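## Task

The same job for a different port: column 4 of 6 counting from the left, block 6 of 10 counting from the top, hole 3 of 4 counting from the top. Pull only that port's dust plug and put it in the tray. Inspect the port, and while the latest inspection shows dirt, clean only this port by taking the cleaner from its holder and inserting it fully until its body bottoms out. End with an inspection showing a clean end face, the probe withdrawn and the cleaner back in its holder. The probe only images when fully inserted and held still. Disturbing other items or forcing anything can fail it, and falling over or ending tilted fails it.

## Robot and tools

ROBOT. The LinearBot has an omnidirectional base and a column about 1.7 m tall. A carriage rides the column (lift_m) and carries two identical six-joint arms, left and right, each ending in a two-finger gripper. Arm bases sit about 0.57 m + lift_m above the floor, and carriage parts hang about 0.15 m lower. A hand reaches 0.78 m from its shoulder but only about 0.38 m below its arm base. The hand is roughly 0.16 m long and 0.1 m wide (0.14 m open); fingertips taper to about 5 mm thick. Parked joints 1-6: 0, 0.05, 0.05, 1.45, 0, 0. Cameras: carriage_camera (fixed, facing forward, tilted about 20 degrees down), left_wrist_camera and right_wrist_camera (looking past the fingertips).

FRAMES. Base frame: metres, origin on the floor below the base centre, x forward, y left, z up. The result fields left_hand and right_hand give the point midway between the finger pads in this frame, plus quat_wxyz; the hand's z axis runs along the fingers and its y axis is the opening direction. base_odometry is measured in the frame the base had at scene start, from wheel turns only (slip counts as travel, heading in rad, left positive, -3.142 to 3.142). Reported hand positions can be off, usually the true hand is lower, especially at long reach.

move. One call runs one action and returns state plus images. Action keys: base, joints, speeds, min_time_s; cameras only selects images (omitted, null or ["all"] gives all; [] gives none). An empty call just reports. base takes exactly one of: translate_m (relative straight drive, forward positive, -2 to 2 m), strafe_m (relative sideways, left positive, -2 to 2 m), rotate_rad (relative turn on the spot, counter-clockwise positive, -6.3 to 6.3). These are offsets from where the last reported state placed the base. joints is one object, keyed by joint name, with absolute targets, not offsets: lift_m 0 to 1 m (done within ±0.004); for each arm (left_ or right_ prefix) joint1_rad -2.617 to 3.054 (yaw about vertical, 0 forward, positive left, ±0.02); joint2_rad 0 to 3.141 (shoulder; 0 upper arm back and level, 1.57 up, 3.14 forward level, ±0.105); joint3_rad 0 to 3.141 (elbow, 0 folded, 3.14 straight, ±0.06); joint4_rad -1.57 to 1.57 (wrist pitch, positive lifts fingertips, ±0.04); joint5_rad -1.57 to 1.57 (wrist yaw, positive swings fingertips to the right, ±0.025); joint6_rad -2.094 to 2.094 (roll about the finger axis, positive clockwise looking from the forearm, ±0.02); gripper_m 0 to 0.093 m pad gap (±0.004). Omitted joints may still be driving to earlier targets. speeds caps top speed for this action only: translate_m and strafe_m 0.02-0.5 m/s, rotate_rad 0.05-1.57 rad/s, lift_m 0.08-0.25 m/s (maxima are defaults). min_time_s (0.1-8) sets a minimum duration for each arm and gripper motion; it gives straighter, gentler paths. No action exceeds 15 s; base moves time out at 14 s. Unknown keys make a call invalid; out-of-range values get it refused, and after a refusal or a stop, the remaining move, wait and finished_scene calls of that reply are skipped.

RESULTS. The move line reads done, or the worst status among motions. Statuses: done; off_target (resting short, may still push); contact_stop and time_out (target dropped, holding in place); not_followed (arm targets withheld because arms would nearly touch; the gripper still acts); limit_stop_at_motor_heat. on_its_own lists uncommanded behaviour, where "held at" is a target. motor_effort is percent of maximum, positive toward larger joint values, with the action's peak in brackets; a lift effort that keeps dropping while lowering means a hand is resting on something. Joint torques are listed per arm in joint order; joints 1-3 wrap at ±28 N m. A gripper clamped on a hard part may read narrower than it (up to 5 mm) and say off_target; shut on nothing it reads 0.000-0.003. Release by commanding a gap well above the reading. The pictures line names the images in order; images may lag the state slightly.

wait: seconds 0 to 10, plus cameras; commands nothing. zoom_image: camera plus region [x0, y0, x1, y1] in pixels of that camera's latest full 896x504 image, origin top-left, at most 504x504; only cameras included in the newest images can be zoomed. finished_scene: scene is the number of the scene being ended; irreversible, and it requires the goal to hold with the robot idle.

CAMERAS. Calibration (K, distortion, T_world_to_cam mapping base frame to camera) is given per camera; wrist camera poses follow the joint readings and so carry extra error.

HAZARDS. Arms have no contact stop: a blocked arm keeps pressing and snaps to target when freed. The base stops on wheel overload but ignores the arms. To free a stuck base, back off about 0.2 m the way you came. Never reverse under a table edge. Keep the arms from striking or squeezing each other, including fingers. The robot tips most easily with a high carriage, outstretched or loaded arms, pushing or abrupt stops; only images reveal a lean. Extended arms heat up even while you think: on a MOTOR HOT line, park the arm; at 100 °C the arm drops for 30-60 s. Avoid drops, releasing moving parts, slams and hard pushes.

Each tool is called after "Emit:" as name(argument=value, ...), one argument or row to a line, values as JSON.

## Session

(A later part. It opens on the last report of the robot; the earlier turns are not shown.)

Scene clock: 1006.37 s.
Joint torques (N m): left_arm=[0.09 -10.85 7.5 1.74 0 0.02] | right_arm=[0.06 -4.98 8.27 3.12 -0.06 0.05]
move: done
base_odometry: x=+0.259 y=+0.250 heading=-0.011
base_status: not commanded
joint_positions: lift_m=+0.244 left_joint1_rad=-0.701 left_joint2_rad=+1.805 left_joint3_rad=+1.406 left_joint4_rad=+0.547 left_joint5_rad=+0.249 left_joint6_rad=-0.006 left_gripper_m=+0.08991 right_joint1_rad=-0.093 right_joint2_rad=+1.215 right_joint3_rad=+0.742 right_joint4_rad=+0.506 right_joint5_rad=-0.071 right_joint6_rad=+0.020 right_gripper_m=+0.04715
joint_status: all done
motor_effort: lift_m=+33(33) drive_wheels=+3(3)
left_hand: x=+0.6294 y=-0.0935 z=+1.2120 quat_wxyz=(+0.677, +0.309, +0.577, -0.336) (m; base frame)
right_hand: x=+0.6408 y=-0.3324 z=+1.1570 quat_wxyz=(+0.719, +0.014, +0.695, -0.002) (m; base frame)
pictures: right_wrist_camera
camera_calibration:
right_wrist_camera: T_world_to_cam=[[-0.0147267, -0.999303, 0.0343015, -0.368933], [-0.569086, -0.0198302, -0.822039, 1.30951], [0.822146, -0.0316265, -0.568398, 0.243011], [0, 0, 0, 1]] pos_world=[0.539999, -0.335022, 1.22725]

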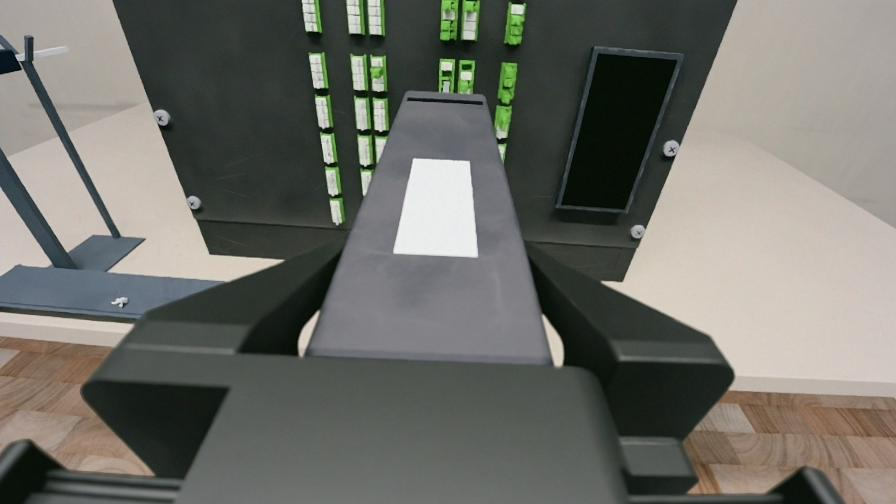

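Emit:
move(
  joints={"right_joint5_rad":-0.087},
  cameras=["right_wrist_camera"],
)

Emit:
zoom_image(
  camera="right_wrist_camera",
  region=[425, 50, 465, 110],
)

Scene clock: 1010.60 s.
Joint torques (N m): left_arm=[0.35 -11 7.54 1.77 -0.03 -0.02] | right_arm=[0.06 -4.97 8.25 3.11 -0.08 0.05]
move: done
base_odometry: x=+0.259 y=+0.250 heading=-0.011
base_status: not commanded
joint_positions: lift_m=+0.244 left_joint1_rad=-0.701 left_joint2_rad=+1.805 left_joint3_rad=+1.406 left_joint4_rad=+0.547 left_joint5_rad=+0.249 left_joint6_rad=-0.006 left_gripper_m=+0.08991 right_joint1_rad=-0.093 right_joint2_rad=+1.215 right_joint3_rad=+0.742 right_joint4_rad=+0.506 right_joint5_rad=-0.077 right_joint6_rad=+0.020 right_gripper_m=+0.04715
joint_status: all done
motor_effort: lift_m=+33(33) drive_wheels=+3(3)
left_hand: x=+0.6294 y=-0.0935 z=+1.2120 quat_wxyz=(+0.677, +0.309, +0.577, -0.336) (m; base frame)
right_hand: x=+0.6408 y=-0.3314 z=+1.1570 quat_wxyz=(+0.719, +0.012, +0.695, +0.000) (m; base frame)
pictures: right_wrist_camera
camera_calibration:
right_wrist_camera: T_world_to_cam=[[-0.00865161, -0.999369, 0.0344563, -0.371932], [-0.568958, -0.0234166, -0.822033, 1.30825], [0.822321, -0.0267161, -0.568396, 0.244557], [0, 0, 0, 1]] pos_world=[0.540019, -0.334528, 1.22725]

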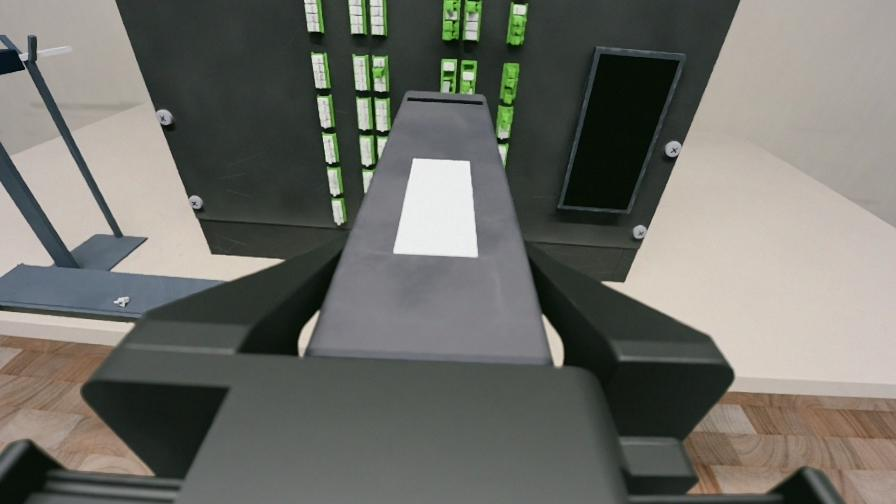

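Scaled by 8.400 from the camera's 896x504 image, which has a finer 1280x720 frame.

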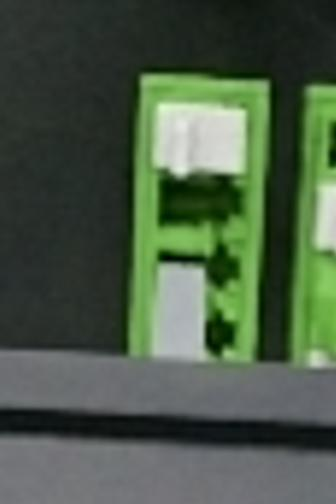

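Emit:
move(
  base={"translate_m":0.003},
  speeds={"translate_m":0.02},
  cameras=["right_wrist_camera"],
)

Emit:
zoom_image(
  camera="right_wrist_camera",
  region=[425, 50, 465, 110],
)

Scene clock: 1014.03 s.
Joint torques (N m): left_arm=[0.2 -11.08 7.5 1.81 -0.01 0.01] | right_arm=[0.05 -4.97 8.2 3.12 -0.07 0.05]
move: done
base_odometry: x=+0.261 y=+0.250 heading=-0.011
base_status: done
joint_positions: lift_m=+0.244 left_joint1_rad=-0.701 left_joint2_rad=+1.805 left_joint3_rad=+1.406 left_joint4_rad=+0.548 left_joint5_rad=+0.249 left_joint6_rad=-0.006 left_gripper_m=+0.08991 right_joint1_rad=-0.093 right_joint2_rad=+1.215 right_joint3_rad=+0.742 right_joint4_rad=+0.505 right_joint5_rad=-0.081 right_joint6_rad=+0.020 right_gripper_m=+0.04715
joint_status: not commanded
motor_effort: lift_m=+33(33) drive_wheels=+2(7)
left_hand: x=+0.6294 y=-0.0935 z=+1.2121 quat_wxyz=(+0.677, +0.309, +0.577, -0.336) (m; base frame)
right_hand: x=+0.6408 y=-0.3307 z=+1.1569 quat_wxyz=(+0.719, +0.010, +0.695, +0.002) (m; base frame)
pictures: right_wrist_camera
camera_calibration:
right_wrist_camera: T_world_to_cam=[[-0.00442085, -0.999392, 0.0345704, -0.374065], [-0.569162, -0.0259101, -0.821817, 1.3072], [0.822213, -0.0233093, -0.568702, 0.24607], [0, 0, 0, 1]] pos_world=[0.540032, -0.334232, 1.22715]

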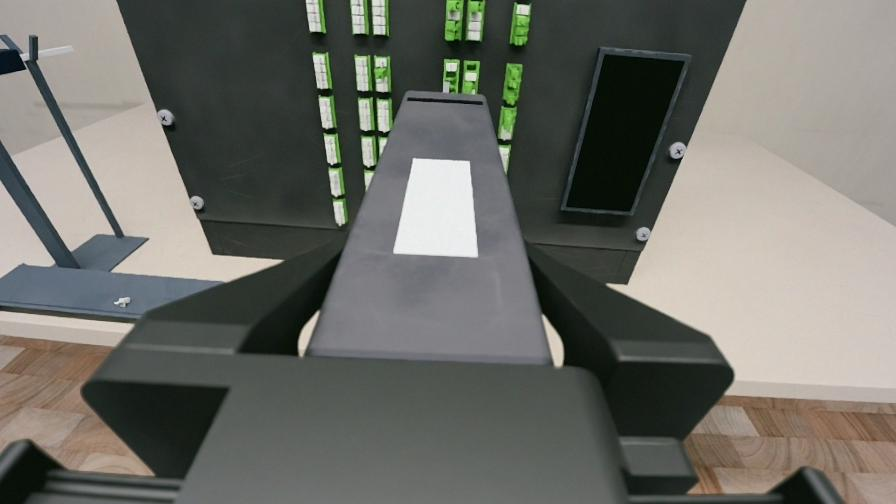

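Scaled by 8.400 from the camera's 896x504 image, which has a finer 1280x720 frame.

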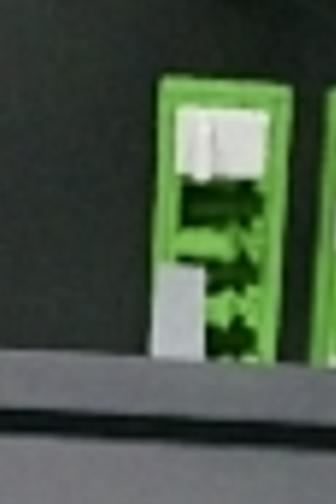

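Emit:
move(
  joints={"right_joint5_rad":-0.065},
  cameras=[],
)

Emit:
move(
  joints={"right_joint5_rad":-0.077},
  cameras=["right_wrist_camera"],
)

Emit:
zoom_image(
  camera="right_wrist_camera",
  region=[425, 50, 465, 110],
)

Scene clock: 1022.63 s.
Joint torques (N m): left_arm=[0.25 -11.02 7.54 1.79 -0.05 0.03] | right_arm=[0.05 -4.98 8.25 3.12 0.07 0.05]
move: done
base_odometry: x=+0.261 y=+0.250 heading=-0.011
base_status: not commanded
joint_positions: lift_m=+0.244 left_joint1_rad=-0.701 left_joint2_rad=+1.805 left_joint3_rad=+1.406 left_joint4_rad=+0.548 left_joint5_rad=+0.249 left_joint6_rad=-0.006 left_gripper_m=+0.08991 right_joint1_rad=-0.093 right_joint2_rad=+1.215 right_joint3_rad=+0.742 right_joint4_rad=+0.505 right_joint5_rad=-0.075 right_joint6_rad=+0.020 right_gripper_m=+0.04715
joint_status: all done
motor_effort: lift_m=+33(33) drive_wheels=+2(2)
left_hand: x=+0.6294 y=-0.0935 z=+1.2121 quat_wxyz=(+0.677, +0.309, +0.577, -0.336) (m; base frame)
right_hand: x=+0.6408 y=-0.3316 z=+1.1569 quat_wxyz=(+0.719, +0.012, +0.695, +0.000) (m; base frame)
pictures: none
No camera images: "cameras" was empty.

Scene clock: 1022.93 s.
Joint torques (N m): left_arm=[0.29 -10.84 7.51 1.76 0.03 0.04] | right_arm=[0.06 -4.98 8.27 3.12 -0.03 0.05]
move: done
base_odometry: x=+0.261 y=+0.250 heading=-0.011
base_status: not commanded
joint_positions: lift_m=+0.244 left_joint1_rad=-0.701 left_joint2_rad=+1.805 left_joint3_rad=+1.406 left_joint4_rad=+0.548 left_joint5_rad=+0.249 left_joint6_rad=-0.006 left_gripper_m=+0.08991 right_joint1_rad=-0.093 right_joint2_rad=+1.215 right_joint3_rad=+0.742 right_joint4_rad=+0.505 right_joint5_rad=-0.075 right_joint6_rad=+0.020 right_gripper_m=+0.04715
joint_status: all done
motor_effort: lift_m=+33(33) drive_wheels=+2(2)
left_hand: x=+0.6294 y=-0.0935 z=+1.2121 quat_wxyz=(+0.677, +0.309, +0.577, -0.336) (m; base frame)
right_hand: x=+0.6408 y=-0.3316 z=+1.1569 quat_wxyz=(+0.719, +0.012, +0.695, +0.000) (m; base frame)
pictures: right_wrist_camera
camera_calibration:
right_wrist_camera: T_world_to_cam=[[-0.0101382, -0.999356, 0.0344067, -0.371159], [-0.569313, -0.0225185, -0.821812, 1.30839], [0.822058, -0.0279199, -0.568718, 0.244637], [0, 0, 0, 1]] pos_world=[0.540013, -0.334627, 1.22715]

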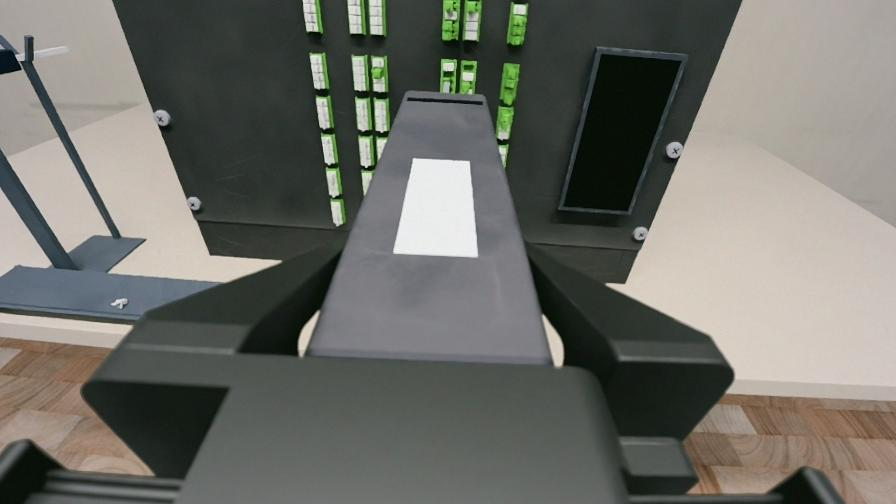

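Scaled by 8.400 from the camera's 896x504 image, which has a finer 1280x720 frame.

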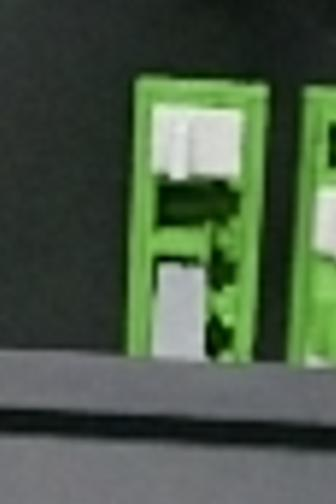

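Emit:
move(
  base={"translate_m":0.002},
  speeds={"translate_m":0.02},
  cameras=["right_wrist_camera"],
)

Emit:
zoom_image(
  camera="right_wrist_camera",
  region=[425, 50, 465, 110],
)

Scene clock: 1027.87 s.
Joint torques (N m): left_arm=[0.28 -10.81 7.61 1.7 -0.02 0.01] | right_arm=[0.08 -5.01 8.25 3.11 0 0.06]
move: done
base_odometry: x=+0.263 y=+0.250 heading=-0.011
base_status: done
joint_positions: lift_m=+0.244 left_joint1_rad=-0.701 left_joint2_rad=+1.805 left_joint3_rad=+1.406 left_joint4_rad=+0.548 left_joint5_rad=+0.249 left_joint6_rad=-0.006 left_gripper_m=+0.08991 right_joint1_rad=-0.093 right_joint2_rad=+1.215 right_joint3_rad=+0.742 right_joint4_rad=+0.507 right_joint5_rad=-0.076 right_joint6_rad=+0.020 right_gripper_m=+0.04715
joint_status: not commanded
motor_effort: lift_m=+33(33) drive_wheels=-1(8)
left_hand: x=+0.6294 y=-0.0935 z=+1.2121 quat_wxyz=(+0.677, +0.309, +0.577, -0.336) (m; base frame)
right_hand: x=+0.6408 y=-0.3315 z=+1.1572 quat_wxyz=(+0.719, +0.012, +0.695, +0.000) (m; base frame)
pictures: right_wrist_camera
camera_calibration:
right_wrist_camera: T_world_to_cam=[[-0.00907724, -0.99936, 0.0345957, -0.371873], [-0.568007, -0.0233207, -0.822693, 1.30866], [0.822973, -0.0271184, -0.567432, 0.242942], [0, 0, 0, 1]] pos_world=[0.540021, -0.334528, 1.22735]

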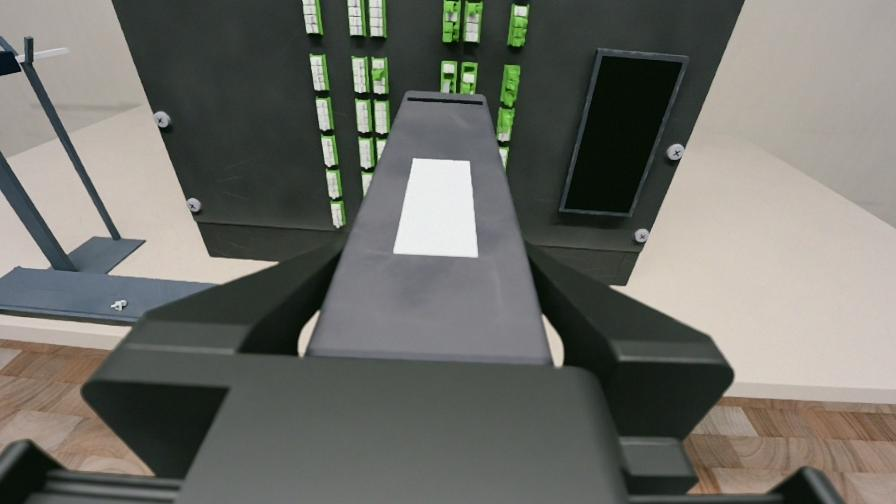

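Scaled by 8.400 from the camera's 896x504 image, which has a finer 1280x720 frame.

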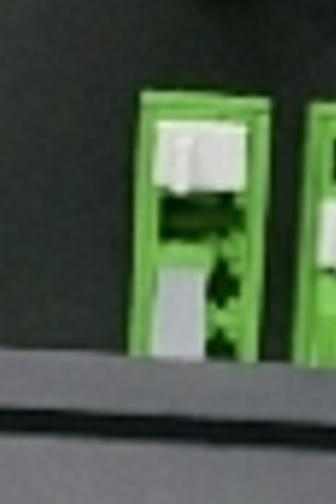

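Emit:
move(
  base={"translate_m":0.003},
  speeds={"translate_m":0.02},
  cameras=["right_wrist_camera"],
)

Emit:
zoom_image(
  camera="right_wrist_camera",
  region=[425, 50, 465, 110],
)

Scene clock: 1034.53 s.
Joint torques (N m): left_arm=[0.01 -10.96 7.5 1.8 -0.01 0.04] | right_arm=[0.06 -5.09 8.25 3.09 -0.01 0.05]
move: done
base_odometry: x=+0.266 y=+0.250 heading=-0.012
base_status: done
joint_positions: lift_m=+0.244 left_joint1_rad=-0.700 left_joint2_rad=+1.805 left_joint3_rad=+1.406 left_joint4_rad=+0.547 left_joint5_rad=+0.249 left_joint6_rad=-0.006 left_gripper_m=+0.08991 right_joint1_rad=-0.093 right_joint2_rad=+1.216 right_joint3_rad=+0.742 right_joint4_rad=+0.508 right_joint5_rad=-0.078 right_joint6_rad=+0.020 right_gripper_m=+0.04715
joint_status: not commanded
motor_effort: lift_m=+33(33) drive_wheels=-2(7)
left_hand: x=+0.6299 y=-0.0931 z=+1.2120 quat_wxyz=(+0.677, +0.309, +0.577, -0.336) (m; base frame)
right_hand: x=+0.6410 y=-0.3312 z=+1.1570 quat_wxyz=(+0.719, +0.011, +0.695, +0.001) (m; base frame)
pictures: right_wrist_camera
camera_calibration:
right_wrist_camera: T_world_to_cam=[[-0.00753947, -0.999376, 0.0345113, -0.372499], [-0.568355, -0.024113, -0.82243, 1.30816], [0.822749, -0.0258153, -0.567819, 0.243777], [0, 0, 0, 1]] pos_world=[0.540125, -0.334429, 1.22715]

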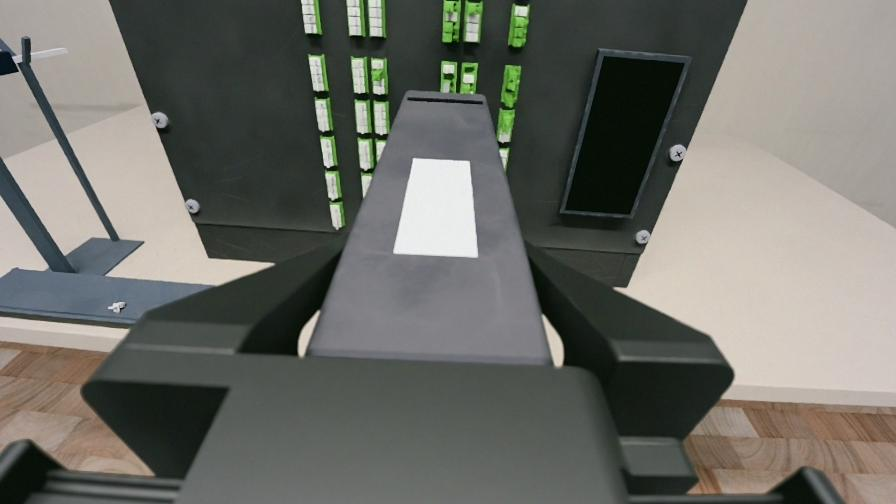

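Scaled by 8.400 from the camera's 896x504 image, which has a finer 1280x720 frame.

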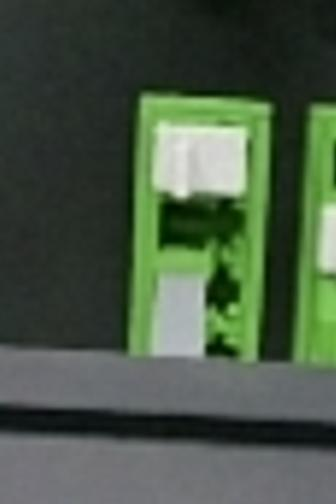

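Emit:
move(
  base={"translate_m":0.003},
  speeds={"translate_m":0.02},
  cameras=["right_wrist_camera"],
)

Emit:
zoom_image(
  camera="right_wrist_camera",
  region=[425, 50, 465, 110],
)

Scene clock: 1042.07 s.
Joint torques (N m): left_arm=[0.08 -11.02 7.51 1.79 -0.06 0.07] | right_arm=[0.05 -4.62 8.25 3.16 0.02 0.05]
move: done
base_odometry: x=+0.269 y=+0.249 heading=-0.012
base_status: done
joint_positions: lift_m=+0.244 left_joint1_rad=-0.700 left_joint2_rad=+1.805 left_joint3_rad=+1.406 left_joint4_rad=+0.547 left_joint5_rad=+0.249 left_joint6_rad=-0.006 left_gripper_m=+0.08991 right_joint1_rad=-0.093 right_joint2_rad=+1.211 right_joint3_rad=+0.742 right_joint4_rad=+0.502 right_joint5_rad=-0.080 right_joint6_rad=+0.020 right_gripper_m=+0.04715
joint_status: not commanded
motor_effort: lift_m=+33(33) drive_wheels=+3(8)
left_hand: x=+0.6299 y=-0.0931 z=+1.2120 quat_wxyz=(+0.677, +0.309, +0.577, -0.336) (m; base frame)
right_hand: x=+0.6401 y=-0.3307 z=+1.1577 quat_wxyz=(+0.719, +0.010, +0.695, +0.001) (m; base frame)
pictures: right_wrist_camera
camera_calibration:
right_wrist_camera: T_world_to_cam=[[-0.00525055, -0.999386, 0.0346355, -0.373723], [-0.568581, -0.0255087, -0.822232, 1.30765], [0.82261, -0.0240103, -0.568098, 0.245937], [0, 0, 0, 1]] pos_world=[0.539231, -0.334232, 1.22785]

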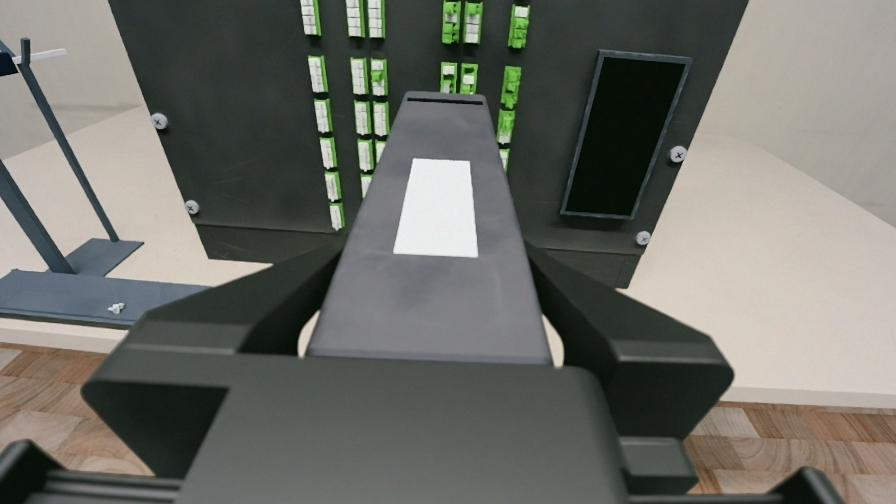

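Scaled by 8.400 from the camera's 896x504 image, which has a finer 1280x720 frame.

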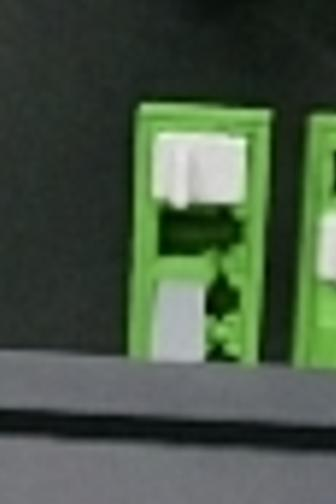

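Emit:
move(
  base={"translate_m":0.001},
  speeds={"translate_m":0.02},
  cameras=[],
)

Emit:
move(
  joints={"lift_m":0.2434},
  speeds={"lift_m":0.08},
  cameras=[],
)

Emit:
move(
  joints={"lift_m":0.2426},
  speeds={"lift_m":0.08},
  cameras=[],
)

Emit:
move(
  joints={"lift_m":0.2445},
  speeds={"lift_m":0.08},
  cameras=[],
)

Emit:
move(
  joints={"lift_m":0.2455},
  speeds={"lift_m":0.08},
  cameras=[],
)

Scene clock: 1048.33 s.
Joint torques (N m): left_arm=[0.09 -10.84 7.58 1.79 -0.01 0.01] | right_arm=[0.05 -4.21 8.24 3.2 0.03 0.05]
move: done
base_odometry: x=+0.270 y=+0.249 heading=-0.013
base_status: done
joint_positions: lift_m=+0.244 left_joint1_rad=-0.700 left_joint2_rad=+1.805 left_joint3_rad=+1.406 left_joint4_rad=+0.548 left_joint5_rad=+0.249 left_joint6_rad=-0.006 left_gripper_m=+0.08991 right_joint1_rad=-0.093 right_joint2_rad=+1.207 right_joint3_rad=+0.742 right_joint4_rad=+0.498 right_joint5_rad=-0.082 right_joint6_rad=+0.020 right_gripper_m=+0.04715
joint_status: not commanded
motor_effort: lift_m=+33(33) drive_wheels=+3(5)
left_hand: x=+0.6299 y=-0.0930 z=+1.2121 quat_wxyz=(+0.677, +0.309, +0.577, -0.336) (m; base frame)
right_hand: x=+0.6393 y=-0.3303 z=+1.1582 quat_wxyz=(+0.719, +0.010, +0.695, +0.002) (m; base frame)
pictures: none
No camera images: "cameras" was empty.

Scene clock: 1048.63 s.
Joint torques (N m): left_arm=[0.23 -11.04 7.53 1.78 -0.02 0] | right_arm=[0.05 -4.27 8.29 3.19 0.04 0.05]
move: done
base_odometry: x=+0.270 y=+0.249 heading=-0.013
base_status: not commanded
joint_positions: lift_m=+0.243 left_joint1_rad=-0.700 left_joint2_rad=+1.805 left_joint3_rad=+1.406 left_joint4_rad=+0.547 left_joint5_rad=+0.249 left_joint6_rad=-0.006 left_gripper_m=+0.08991 right_joint1_rad=-0.093 right_joint2_rad=+1.207 right_joint3_rad=+0.742 right_joint4_rad=+0.498 right_joint5_rad=-0.082 right_joint6_rad=+0.020 right_gripper_m=+0.04715
joint_status: all done
motor_effort: lift_m=+33(35) drive_wheels=+3(3)
left_hand: x=+0.6299 y=-0.0931 z=+1.2112 quat_wxyz=(+0.677, +0.309, +0.577, -0.336) (m; base frame)
right_hand: x=+0.6393 y=-0.3303 z=+1.1574 quat_wxyz=(+0.719, +0.010, +0.695, +0.002) (m; base frame)
pictures: none
No camera images: "cameras" was empty.

Scene clock: 1048.93 s.
Joint torques (N m): left_arm=[0.1 -10.86 7.54 1.75 -0.04 -0.02] | right_arm=[0.05 -4.3 8.35 3.16 0.05 0.05]
move: done
base_odometry: x=+0.270 y=+0.249 heading=-0.013
base_status: not commanded
joint_positions: lift_m=+0.243 left_joint1_rad=-0.700 left_joint2_rad=+1.805 left_joint3_rad=+1.406 left_joint4_rad=+0.548 left_joint5_rad=+0.249 left_joint6_rad=-0.006 left_gripper_m=+0.08991 right_joint1_rad=-0.093 right_joint2_rad=+1.207 right_joint3_rad=+0.742 right_joint4_rad=+0.500 right_joint5_rad=-0.082 right_joint6_rad=+0.020 right_gripper_m=+0.04715
joint_status: all done
motor_effort: lift_m=+33(34) drive_wheels=+3(3)
left_hand: x=+0.6299 y=-0.0930 z=+1.2105 quat_wxyz=(+0.677, +0.309, +0.577, -0.336) (m; base frame)
right_hand: x=+0.6393 y=-0.3303 z=+1.1570 quat_wxyz=(+0.719, +0.010, +0.695, +0.002) (m; base frame)
pictures: none
No camera images: "cameras" was empty.

Scene clock: 1049.30 s.
Joint torques (N m): left_arm=[0.1 -11.04 7.54 1.77 0.01 0.06] | right_arm=[0.05 -4.36 8.28 3.17 0.05 0.05]
move: done
base_odometry: x=+0.270 y=+0.249 heading=-0.013
base_status: not commanded
joint_positions: lift_m=+0.244 left_joint1_rad=-0.700 left_joint2_rad=+1.805 left_joint3_rad=+1.406 left_joint4_rad=+0.549 left_joint5_rad=+0.249 left_joint6_rad=-0.006 left_gripper_m=+0.08991 right_joint1_rad=-0.093 right_joint2_rad=+1.207 right_joint3_rad=+0.742 right_joint4_rad=+0.498 right_joint5_rad=-0.082 right_joint6_rad=+0.020 right_gripper_m=+0.04715
joint_status: all done
motor_effort: lift_m=+34(36) drive_wheels=+3(3)
left_hand: x=+0.6298 y=-0.0930 z=+1.2125 quat_wxyz=(+0.678, +0.309, +0.577, -0.336) (m; base frame)
right_hand: x=+0.6393 y=-0.3303 z=+1.1584 quat_wxyz=(+0.719, +0.010, +0.695, +0.002) (m; base frame)
pictures: none
No camera images: "cameras" was empty.

Scene clock: 1049.60 s.
Joint torques (N m): left_arm=[0.17 -10.96 7.43 1.8 -0.04 -0.02] | right_arm=[0.05 -4.3 8.18 3.22 0.03 0.05]
move: done
base_odometry: x=+0.270 y=+0.249 heading=-0.013
base_status: not commanded
joint_positions: lift_m=+0.245 left_joint1_rad=-0.700 left_joint2_rad=+1.805 left_joint3_rad=+1.406 left_joint4_rad=+0.549 left_joint5_rad=+0.249 left_joint6_rad=-0.006 left_gripper_m=+0.08991 right_joint1_rad=-0.093 right_joint2_rad=+1.207 right_joint3_rad=+0.742 right_joint4_rad=+0.496 right_joint5_rad=-0.082 right_joint6_rad=+0.020 right_gripper_m=+0.04715
joint_status: all done
motor_effort: lift_m=+35(39) drive_wheels=+3(3)
left_hand: x=+0.6298 y=-0.0930 z=+1.2135 quat_wxyz=(+0.678, +0.309, +0.577, -0.336) (m; base frame)
right_hand: x=+0.6394 y=-0.3303 z=+1.1588 quat_wxyz=(+0.718, +0.010, +0.696, +0.002) (m; base frame)
pictures: none
No camera images: "cameras" was empty.

Emit:
move(
  base={"strafe_m":0.0015},
  joints={"lift_m":0.2445},
  speeds={"strafe_m":0.02,"lift_m":0.08},
  cameras=[],
)

Emit:
move(
  base={"strafe_m":0.0015},
  speeds={"strafe_m":0.02},
  cameras=[],
)

Emit:
move(
  joints={"lift_m":0.2435},
  speeds={"lift_m":0.08},
  cameras=["right_wrist_camera","left_wrist_camera"],
)

Emit:
zoom_image(
  camera="right_wrist_camera",
  region=[425, 50, 465, 110],
)

Emit:
zoom_image(
  camera="left_wrist_camera",
  region=[385, 125, 465, 175],
)

Scene clock: 1056.27 s.
Joint torques (N m): left_arm=[0.23 -10.95 7.54 1.74 -0.01 0.03] | right_arm=[-0.02 -4.27 8.32 3.2 0.05 0.05]
move: done
base_odometry: x=+0.270 y=+0.250 heading=-0.013
base_status: done
joint_positions: lift_m=+0.244 left_joint1_rad=-0.700 left_joint2_rad=+1.805 left_joint3_rad=+1.406 left_joint4_rad=+0.548 left_joint5_rad=+0.249 left_joint6_rad=-0.006 left_gripper_m=+0.08991 right_joint1_rad=-0.093 right_joint2_rad=+1.207 right_joint3_rad=+0.742 right_joint4_rad=+0.498 right_joint5_rad=-0.082 right_joint6_rad=+0.020 right_gripper_m=+0.04715
joint_status: all done
motor_effort: lift_m=+34(35) drive_wheels=+3(5)
left_hand: x=+0.6300 y=-0.0929 z=+1.2123 quat_wxyz=(+0.677, +0.309, +0.577, -0.336) (m; base frame)
right_hand: x=+0.6394 y=-0.3303 z=+1.1582 quat_wxyz=(+0.718, +0.010, +0.696, +0.002) (m; base frame)
pictures: none
No camera images: "cameras" was empty.

Scene clock: 1056.83 s.
Joint torques (N m): left_arm=[0.01 -10.81 7.65 1.75 -0.01 0.06] | right_arm=[0.01 -4.38 8.27 3.2 0.03 0.05]
move: done
base_odometry: x=+0.270 y=+0.252 heading=-0.014
base_status: done
joint_positions: lift_m=+0.244 left_joint1_rad=-0.700 left_joint2_rad=+1.805 left_joint3_rad=+1.406 left_joint4_rad=+0.548 left_joint5_rad=+0.249 left_joint6_rad=-0.006 left_gripper_m=+0.08991 right_joint1_rad=-0.093 right_joint2_rad=+1.209 right_joint3_rad=+0.742 right_joint4_rad=+0.498 right_joint5_rad=-0.081 right_joint6_rad=+0.020 right_gripper_m=+0.04715
joint_status: not commanded
motor_effort: lift_m=+34(34) drive_wheels=-2(3)
left_hand: x=+0.6300 y=-0.0929 z=+1.2123 quat_wxyz=(+0.677, +0.309, +0.577, -0.336) (m; base frame)
right_hand: x=+0.6396 y=-0.3306 z=+1.1579 quat_wxyz=(+0.718, +0.010, +0.696, +0.002) (m; base frame)
pictures: none
No camera images: "cameras" was empty.

Scene clock: 1057.13 s.
Joint torques (N m): left_arm=[0.01 -11.04 7.58 1.82 -0.04 0] | right_arm=[0.05 -4.45 8.35 3.17 0 0.05]
move: done
base_odometry: x=+0.270 y=+0.252 heading=-0.014
base_status: not commanded
joint_positions: lift_m=+0.243 left_joint1_rad=-0.700 left_joint2_rad=+1.805 left_joint3_rad=+1.406 left_joint4_rad=+0.546 left_joint5_rad=+0.249 left_joint6_rad=-0.006 left_gripper_m=+0.08991 right_joint1_rad=-0.093 right_joint2_rad=+1.209 right_joint3_rad=+0.742 right_joint4_rad=+0.501 right_joint5_rad=-0.081 right_joint6_rad=+0.020 right_gripper_m=+0.04715
joint_status: all done
motor_effort: lift_m=+34(35) drive_wheels=-1(2)
left_hand: x=+0.6300 y=-0.0929 z=+1.2111 quat_wxyz=(+0.677, +0.309, +0.577, -0.336) (m; base frame)
right_hand: x=+0.6397 y=-0.3306 z=+1.1575 quat_wxyz=(+0.719, +0.010, +0.695, +0.002) (m; base frame)
pictures: left_wrist_camera, right_wrist_camera
camera_calibration:
left_wrist_camera: T_world_to_cam=[[-0.817858, -0.575174, -0.0168166, 0.486321], [-0.241175, 0.369175, -0.897522, 1.28173], [0.52244, -0.729989, -0.44065, 0.261266], [0, 0, 0, 1]] pos_world=[0.570366, -0.0027401, 1.27368]
right_wrist_camera: T_world_to_cam=[[-0.0048742, -0.999386, 0.0347079, -0.373906], [-0.56762, -0.0258098, -0.822886, 1.30736], [0.823276, -0.0237118, -0.567145, 0.244664], [0, 0, 0, 1]] pos_world=[0.538835, -0.334132, 1.22755]

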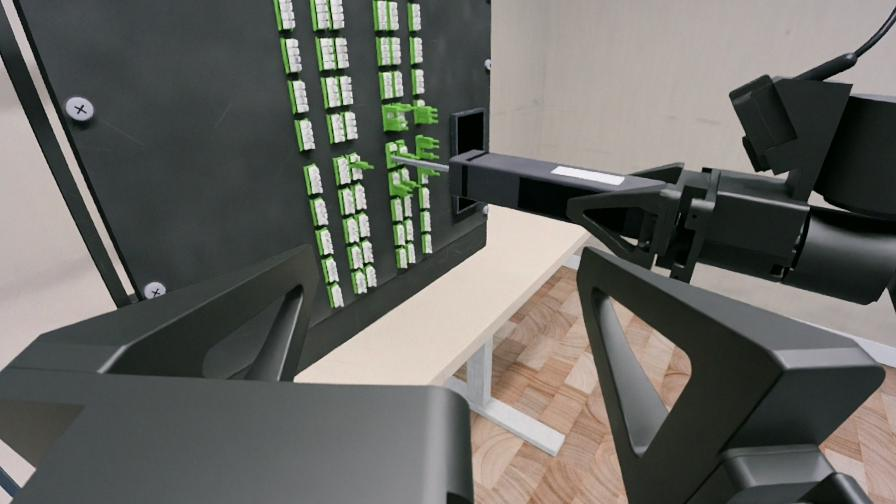

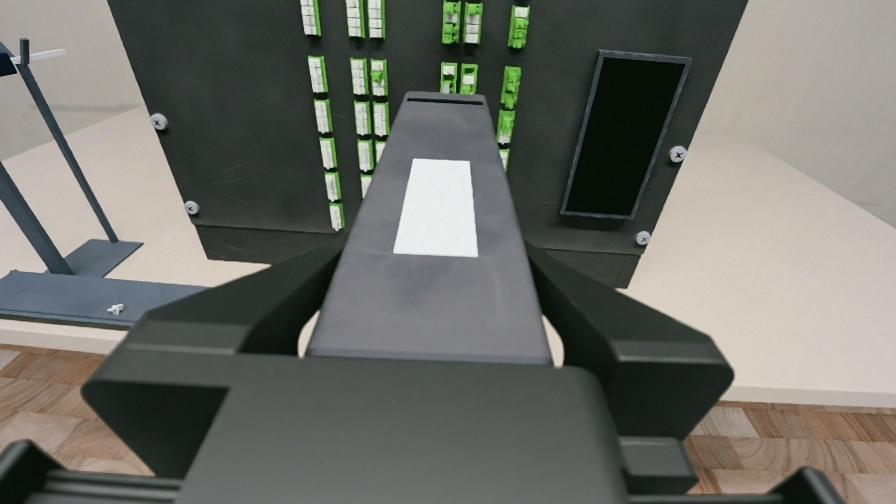

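Scaled by 8.400 from the camera's 896x504 image, which has a finer 1280x720 frame.

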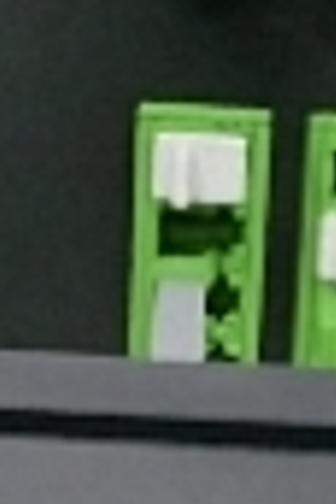

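Scaled by 6.300 from the camera's 896x504 image, which has a finer 1280x720 frame.

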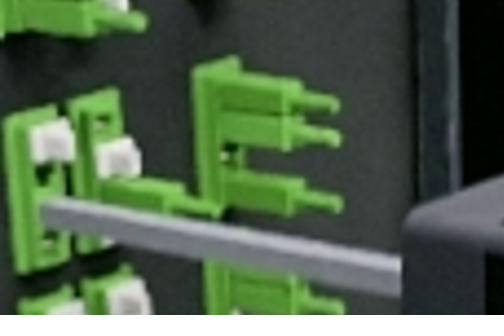

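Emit:
move(
  joints={"lift_m":0.2405,"right_joint4_rad":0.60},
  speeds={"lift_m":0.08},
  cameras=["right_wrist_camera","left_wrist_camera"],
)

Emit:
zoom_image(
  camera="left_wrist_camera",
  region=[385, 125, 465, 175],
)

Emit:
zoom_image(
  camera="right_wrist_camera",
  region=[425, 50, 465, 110],
)

Scene clock: 1062.37 s.
Joint torques (N m): left_arm=[0.23 -11.03 7.53 1.81 -0.04 -0.02] | right_arm=[0.06 -4.53 8.24 3.19 0.04 0.05]
move: off_target
base_odometry: x=+0.270 y=+0.252 heading=-0.014
base_status: not commanded
joint_positions: lift_m=+0.240 left_joint1_rad=-0.700 left_joint2_rad=+1.805 left_joint3_rad=+1.406 left_joint4_rad=+0.546 left_joint5_rad=+0.249 left_joint6_rad=-0.006 left_gripper_m=+0.08991 right_joint1_rad=-0.093 right_joint2_rad=+1.209 right_joint3_rad=+0.742 right_joint4_rad=+0.508 right_joint5_rad=-0.081 right_joint6_rad=+0.020 right_gripper_m=+0.04715
joint_status: right_joint4_rad off_target (ended at +0.509, target +0.600); the others done
motor_effort: lift_m=+34(34) drive_wheels=-1(2)
left_hand: x=+0.6301 y=-0.0929 z=+1.2078 quat_wxyz=(+0.677, +0.309, +0.578, -0.336) (m; base frame)
right_hand: x=+0.6397 y=-0.3306 z=+1.1560 quat_wxyz=(+0.721, +0.010, +0.692, +0.001) (m; base frame)
pictures: left_wrist_camera, right_wrist_camera
camera_calibration:
left_wrist_camera: T_world_to_cam=[[-0.817884, -0.575144, -0.0165765, 0.486004], [-0.241739, 0.369624, -0.897184, 1.2789], [0.522137, -0.729786, -0.441345, 0.26083], [0, 0, 0, 1]] pos_world=[0.570467, -0.00284075, 1.27058]
right_wrist_camera: T_world_to_cam=[[-0.00514597, -0.999363, 0.0353117, -0.374423], [-0.5623, -0.0263088, -0.826515, 1.30677], [0.826918, -0.024109, -0.561806, 0.235233], [0, 0, 0, 1]] pos_world=[0.538352, -0.334134, 1.22544]

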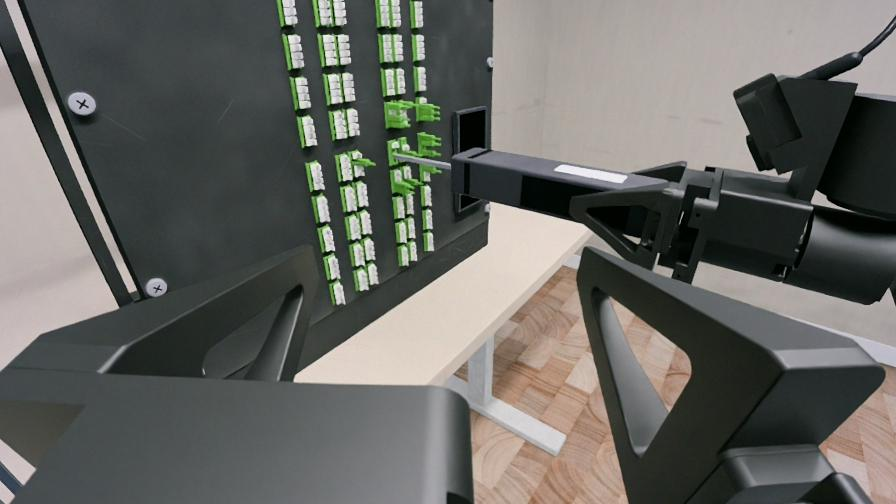

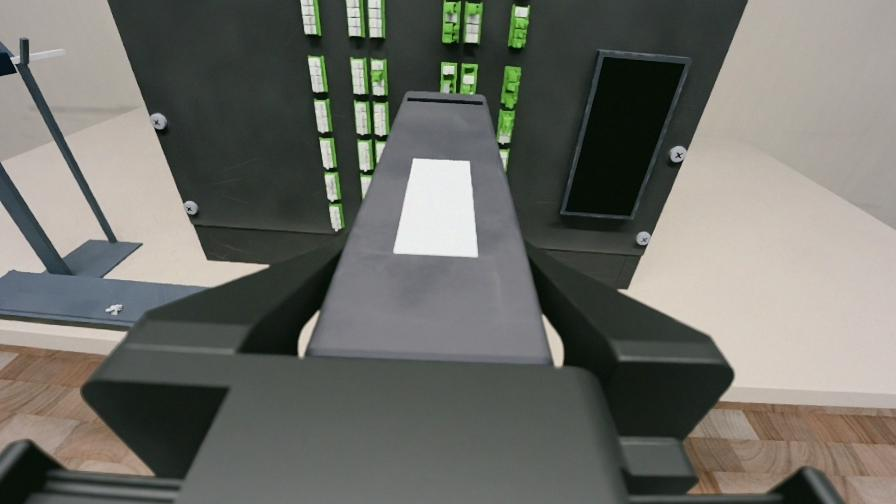

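Scaled by 6.300 from the camera's 896x504 image, which has a finer 1280x720 frame.

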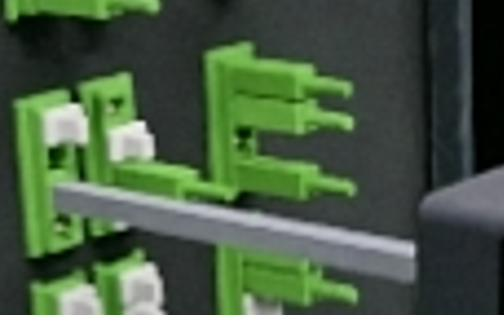

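Scaled by 8.400 from the camera's 896x504 image, which has a finer 1280x720 frame.

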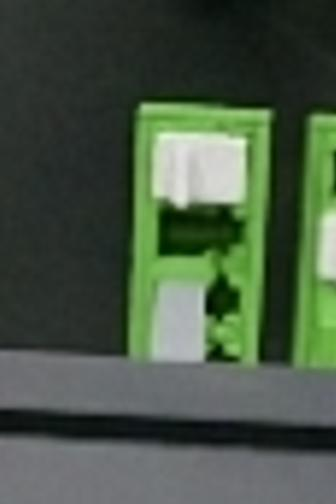

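Emit:
move(
  base={"translate_m":0.002},
  speeds={"translate_m":0.02},
  cameras=[],
)

Emit:
move(
  joints={"lift_m":0.2395},
  speeds={"lift_m":0.08},
  cameras=[],
)

Emit:
move(
  joints={"lift_m":0.2385},
  speeds={"lift_m":0.08},
  cameras=[],
)

Emit:
move(
  base={"strafe_m":0.001},
  speeds={"strafe_m":0.02},
  cameras=[],
)

Scene clock: 1066.87 s.
Joint torques (N m): left_arm=[0.09 -11.06 7.66 1.77 -0.02 0.04] | right_arm=[0.05 -3.85 8.4 3.25 0.06 0.05]
move: done
base_odometry: x=+0.272 y=+0.252 heading=-0.014
base_status: done
joint_positions: lift_m=+0.240 left_joint1_rad=-0.700 left_joint2_rad=+1.805 left_joint3_rad=+1.406 left_joint4_rad=+0.547 left_joint5_rad=+0.249 left_joint6_rad=-0.006 left_gripper_m=+0.08991 right_joint1_rad=-0.093 right_joint2_rad=+1.203 right_joint3_rad=+0.741 right_joint4_rad=+0.503 right_joint5_rad=-0.084 right_joint6_rad=+0.020 right_gripper_m=+0.04715
joint_status: not commanded
motor_effort: lift_m=+34(34) drive_wheels=+4(7)
left_hand: x=+0.6300 y=-0.0929 z=+1.2081 quat_wxyz=(+0.677, +0.309, +0.577, -0.336) (m; base frame)
right_hand: x=+0.6384 y=-0.3299 z=+1.1566 quat_wxyz=(+0.721, +0.009, +0.693, +0.003) (m; base frame)
pictures: none
No camera images: "cameras" was empty.

Scene clock: 1067.17 s.
Joint torques (N m): left_arm=[0.01 -10.88 7.54 1.79 -0.01 0.02] | right_arm=[0.05 -3.88 8.44 3.24 0.07 0.05]
move: done
base_odometry: x=+0.272 y=+0.252 heading=-0.014
base_status: not commanded
joint_positions: lift_m=+0.239 left_joint1_rad=-0.700 left_joint2_rad=+1.805 left_joint3_rad=+1.406 left_joint4_rad=+0.547 left_joint5_rad=+0.249 left_joint6_rad=-0.006 left_gripper_m=+0.08991 right_joint1_rad=-0.093 right_joint2_rad=+1.203 right_joint3_rad=+0.740 right_joint4_rad=+0.504 right_joint5_rad=-0.084 right_joint6_rad=+0.020 right_gripper_m=+0.04715
joint_status: all done
motor_effort: lift_m=+34(35) drive_wheels=+4(4)
left_hand: x=+0.6300 y=-0.0929 z=+1.2071 quat_wxyz=(+0.677, +0.309, +0.577, -0.336) (m; base frame)
right_hand: x=+0.6384 y=-0.3298 z=+1.1558 quat_wxyz=(+0.722, +0.009, +0.692, +0.003) (m; base frame)
pictures: none
No camera images: "cameras" was empty.

Scene clock: 1067.47 s.
Joint torques (N m): left_arm=[0.09 -10.99 7.54 1.74 0.01 0.05] | right_arm=[0.05 -3.86 8.29 3.22 0.08 0.05]
move: done
base_odometry: x=+0.272 y=+0.252 heading=-0.014
base_status: not commanded
joint_positions: lift_m=+0.238 left_joint1_rad=-0.700 left_joint2_rad=+1.805 left_joint3_rad=+1.406 left_joint4_rad=+0.548 left_joint5_rad=+0.249 left_joint6_rad=-0.006 left_gripper_m=+0.08991 right_joint1_rad=-0.093 right_joint2_rad=+1.203 right_joint3_rad=+0.740 right_joint4_rad=+0.506 right_joint5_rad=-0.084 right_joint6_rad=+0.020 right_gripper_m=+0.04715
joint_status: all done
motor_effort: lift_m=+34(35) drive_wheels=+4(4)
left_hand: x=+0.6300 y=-0.0929 z=+1.2063 quat_wxyz=(+0.677, +0.309, +0.577, -0.336) (m; base frame)
right_hand: x=+0.6384 y=-0.3298 z=+1.1553 quat_wxyz=(+0.722, +0.009, +0.691, +0.003) (m; base frame)
pictures: none
No camera images: "cameras" was empty.

Scene clock: 1067.93 s.
Joint torques (N m): left_arm=[0.14 -11.04 7.51 1.8 -0.01 0.01] | right_arm=[0.01 -3.88 8.35 3.21 0.07 0.05]
move: done
base_odometry: x=+0.272 y=+0.252 heading=-0.015
base_status: done
joint_positions: lift_m=+0.238 left_joint1_rad=-0.700 left_joint2_rad=+1.805 left_joint3_rad=+1.406 left_joint4_rad=+0.547 left_joint5_rad=+0.249 left_joint6_rad=-0.006 left_gripper_m=+0.08991 right_joint1_rad=-0.093 right_joint2_rad=+1.203 right_joint3_rad=+0.740 right_joint4_rad=+0.506 right_joint5_rad=-0.084 right_joint6_rad=+0.020 right_gripper_m=+0.04715
joint_status: not commanded
motor_effort: lift_m=+34(34) drive_wheels=+3(3)
left_hand: x=+0.6300 y=-0.0929 z=+1.2062 quat_wxyz=(+0.677, +0.309, +0.577, -0.336) (m; base frame)
right_hand: x=+0.6384 y=-0.3299 z=+1.1553 quat_wxyz=(+0.722, +0.009, +0.691, +0.003) (m; base frame)
pictures: none
No camera images: "cameras" was empty.

Emit:
move(
  joints={"right_joint6_rad":-0.01},
  cameras=[],
)

Emit:
move(
  joints={"right_joint6_rad":-0.04},
  cameras=[],
)

Emit:
move(
  joints={"right_joint6_rad":0.03},
  cameras=[],
)

Emit:
move(
  joints={"right_joint5_rad":-0.095},
  cameras=[],
)

Emit:
move(
  joints={"right_joint5_rad":-0.065},
  cameras=["right_wrist_camera"],
)

Emit:
zoom_image(
  camera="right_wrist_camera",
  region=[425, 50, 465, 110],
)

Scene clock: 1078.40 s.
Joint torques (N m): left_arm=[0.1 -10.84 7.47 1.79 0.01 0.01] | right_arm=[0.05 -3.92 8.38 3.21 0.06 -0.21]
move: off_target
base_odometry: x=+0.272 y=+0.252 heading=-0.015
base_status: not commanded
joint_positions: lift_m=+0.238 left_joint1_rad=-0.700 left_joint2_rad=+1.805 left_joint3_rad=+1.406 left_joint4_rad=+0.548 left_joint5_rad=+0.249 left_joint6_rad=-0.006 left_gripper_m=+0.08991 right_joint1_rad=-0.093 right_joint2_rad=+1.203 right_joint3_rad=+0.740 right_joint4_rad=+0.506 right_joint5_rad=-0.084 right_joint6_rad=+0.011 right_gripper_m=+0.04715
joint_status: right_joint6_rad off_target (ended at +0.011, target -0.010)
motor_effort: lift_m=+34(34) drive_wheels=+3(3)
left_hand: x=+0.6300 y=-0.0929 z=+1.2063 quat_wxyz=(+0.677, +0.309, +0.577, -0.336) (m; base frame)
right_hand: x=+0.6384 y=-0.3299 z=+1.1553 quat_wxyz=(+0.722, +0.006, +0.692, -0.001) (m; base frame)
pictures: none
No camera images: "cameras" was empty.

Scene clock: 1078.80 s.
Joint torques (N m): left_arm=[0.05 -10.81 7.47 1.77 -0.03 -0.02] | right_arm=[0.06 -3.93 8.39 3.21 0.06 -0.38]
move: off_target
base_odometry: x=+0.272 y=+0.252 heading=-0.015
base_status: not commanded
joint_positions: lift_m=+0.238 left_joint1_rad=-0.700 left_joint2_rad=+1.805 left_joint3_rad=+1.406 left_joint4_rad=+0.548 left_joint5_rad=+0.249 left_joint6_rad=-0.006 left_gripper_m=+0.08991 right_joint1_rad=-0.093 right_joint2_rad=+1.203 right_joint3_rad=+0.740 right_joint4_rad=+0.506 right_joint5_rad=-0.084 right_joint6_rad=-0.003 right_gripper_m=+0.04715
joint_status: right_joint6_rad off_target (ended at -0.004, target -0.040)
motor_effort: lift_m=+34(34) drive_wheels=+3(3)
left_hand: x=+0.6300 y=-0.0929 z=+1.2063 quat_wxyz=(+0.677, +0.309, +0.577, -0.336) (m; base frame)
right_hand: x=+0.6384 y=-0.3299 z=+1.1553 quat_wxyz=(+0.722, +0.001, +0.692, -0.006) (m; base frame)
pictures: none
No camera images: "cameras" was empty.

Scene clock: 1079.27 s.
Joint torques (N m): left_arm=[0.03 -10.76 7.51 1.76 -0.03 0.01] | right_arm=[0.05 -3.93 8.38 3.21 0.06 0.2]
move: done
base_odometry: x=+0.272 y=+0.252 heading=-0.015
base_status: not commanded
joint_positions: lift_m=+0.238 left_joint1_rad=-0.700 left_joint2_rad=+1.805 left_joint3_rad=+1.406 left_joint4_rad=+0.548 left_joint5_rad=+0.249 left_joint6_rad=-0.006 left_gripper_m=+0.08991 right_joint1_rad=-0.093 right_joint2_rad=+1.203 right_joint3_rad=+0.740 right_joint4_rad=+0.506 right_joint5_rad=-0.084 right_joint6_rad=+0.017 right_gripper_m=+0.04715
joint_status: all done
motor_effort: lift_m=+34(34) drive_wheels=+3(3)
left_hand: x=+0.6300 y=-0.0929 z=+1.2063 quat_wxyz=(+0.677, +0.309, +0.577, -0.336) (m; base frame)
right_hand: x=+0.6384 y=-0.3299 z=+1.1553 quat_wxyz=(+0.722, +0.008, +0.691, +0.002) (m; base frame)
pictures: none
No camera images: "cameras" was empty.

Scene clock: 1079.60 s.
Joint torques (N m): left_arm=[0.09 -10.96 7.51 1.77 -0.02 0.02] | right_arm=[0.06 -3.9 8.38 3.21 -0.1 0.2]
move: done
base_odometry: x=+0.272 y=+0.252 heading=-0.015
base_status: not commanded
joint_positions: lift_m=+0.238 left_joint1_rad=-0.700 left_joint2_rad=+1.805 left_joint3_rad=+1.406 left_joint4_rad=+0.548 left_joint5_rad=+0.249 left_joint6_rad=-0.006 left_gripper_m=+0.08991 right_joint1_rad=-0.093 right_joint2_rad=+1.203 right_joint3_rad=+0.740 right_joint4_rad=+0.506 right_joint5_rad=-0.086 right_joint6_rad=+0.017 right_gripper_m=+0.04715
joint_status: all done
motor_effort: lift_m=+34(34) drive_wheels=+3(3)
left_hand: x=+0.6300 y=-0.0929 z=+1.2063 quat_wxyz=(+0.677, +0.309, +0.577, -0.336) (m; base frame)
right_hand: x=+0.6384 y=-0.3296 z=+1.1552 quat_wxyz=(+0.722, +0.007, +0.692, +0.002) (m; base frame)
pictures: none
No camera images: "cameras" was empty.

Scene clock: 1080.00 s.
Joint torques (N m): left_arm=[0.12 -10.99 7.47 1.76 -0.03 0.03] | right_arm=[0.01 -3.93 8.39 3.21 0.16 0.18]
move: done
base_odometry: x=+0.272 y=+0.252 heading=-0.015
base_status: not commanded
joint_positions: lift_m=+0.238 left_joint1_rad=-0.700 left_joint2_rad=+1.805 left_joint3_rad=+1.406 left_joint4_rad=+0.548 left_joint5_rad=+0.249 left_joint6_rad=-0.006 left_gripper_m=+0.08991 right_joint1_rad=-0.093 right_joint2_rad=+1.203 right_joint3_rad=+0.740 right_joint4_rad=+0.506 right_joint5_rad=-0.083 right_joint6_rad=+0.017 right_gripper_m=+0.04715
joint_status: all done
motor_effort: lift_m=+34(34) drive_wheels=+3(3)
left_hand: x=+0.6300 y=-0.0929 z=+1.2063 quat_wxyz=(+0.677, +0.309, +0.577, -0.336) (m; base frame)
right_hand: x=+0.6384 y=-0.3302 z=+1.1553 quat_wxyz=(+0.722, +0.008, +0.691, +0.001) (m; base frame)
pictures: right_wrist_camera
camera_calibration:
right_wrist_camera: T_world_to_cam=[[-0.00335678, -0.999276, 0.0378872, -0.37799], [-0.560117, -0.0295075, -0.827888, 1.30463], [0.828407, -0.0240003, -0.559613, 0.232385], [0, 0, 0, 1]] pos_world=[0.536965, -0.333642, 1.22445]

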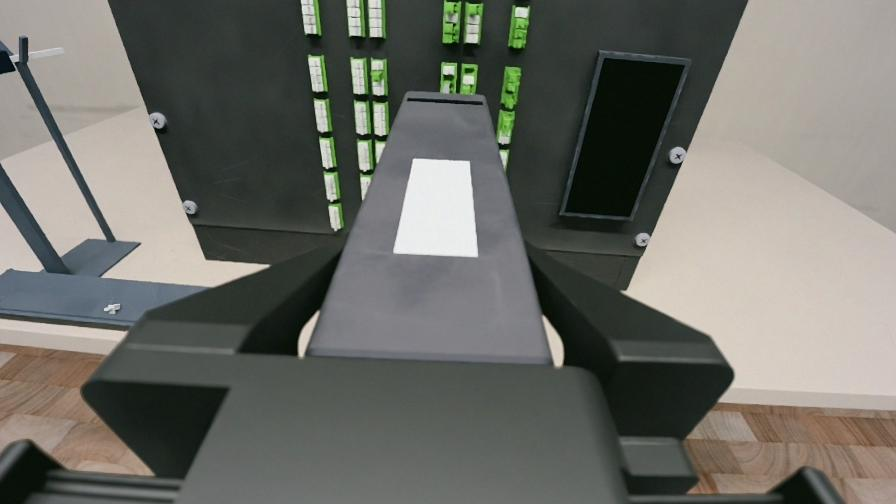

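Scaled by 8.400 from the camera's 896x504 image, which has a finer 1280x720 frame.

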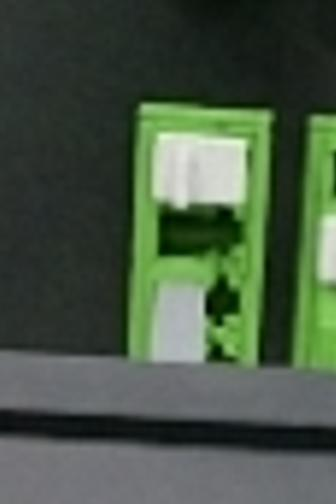

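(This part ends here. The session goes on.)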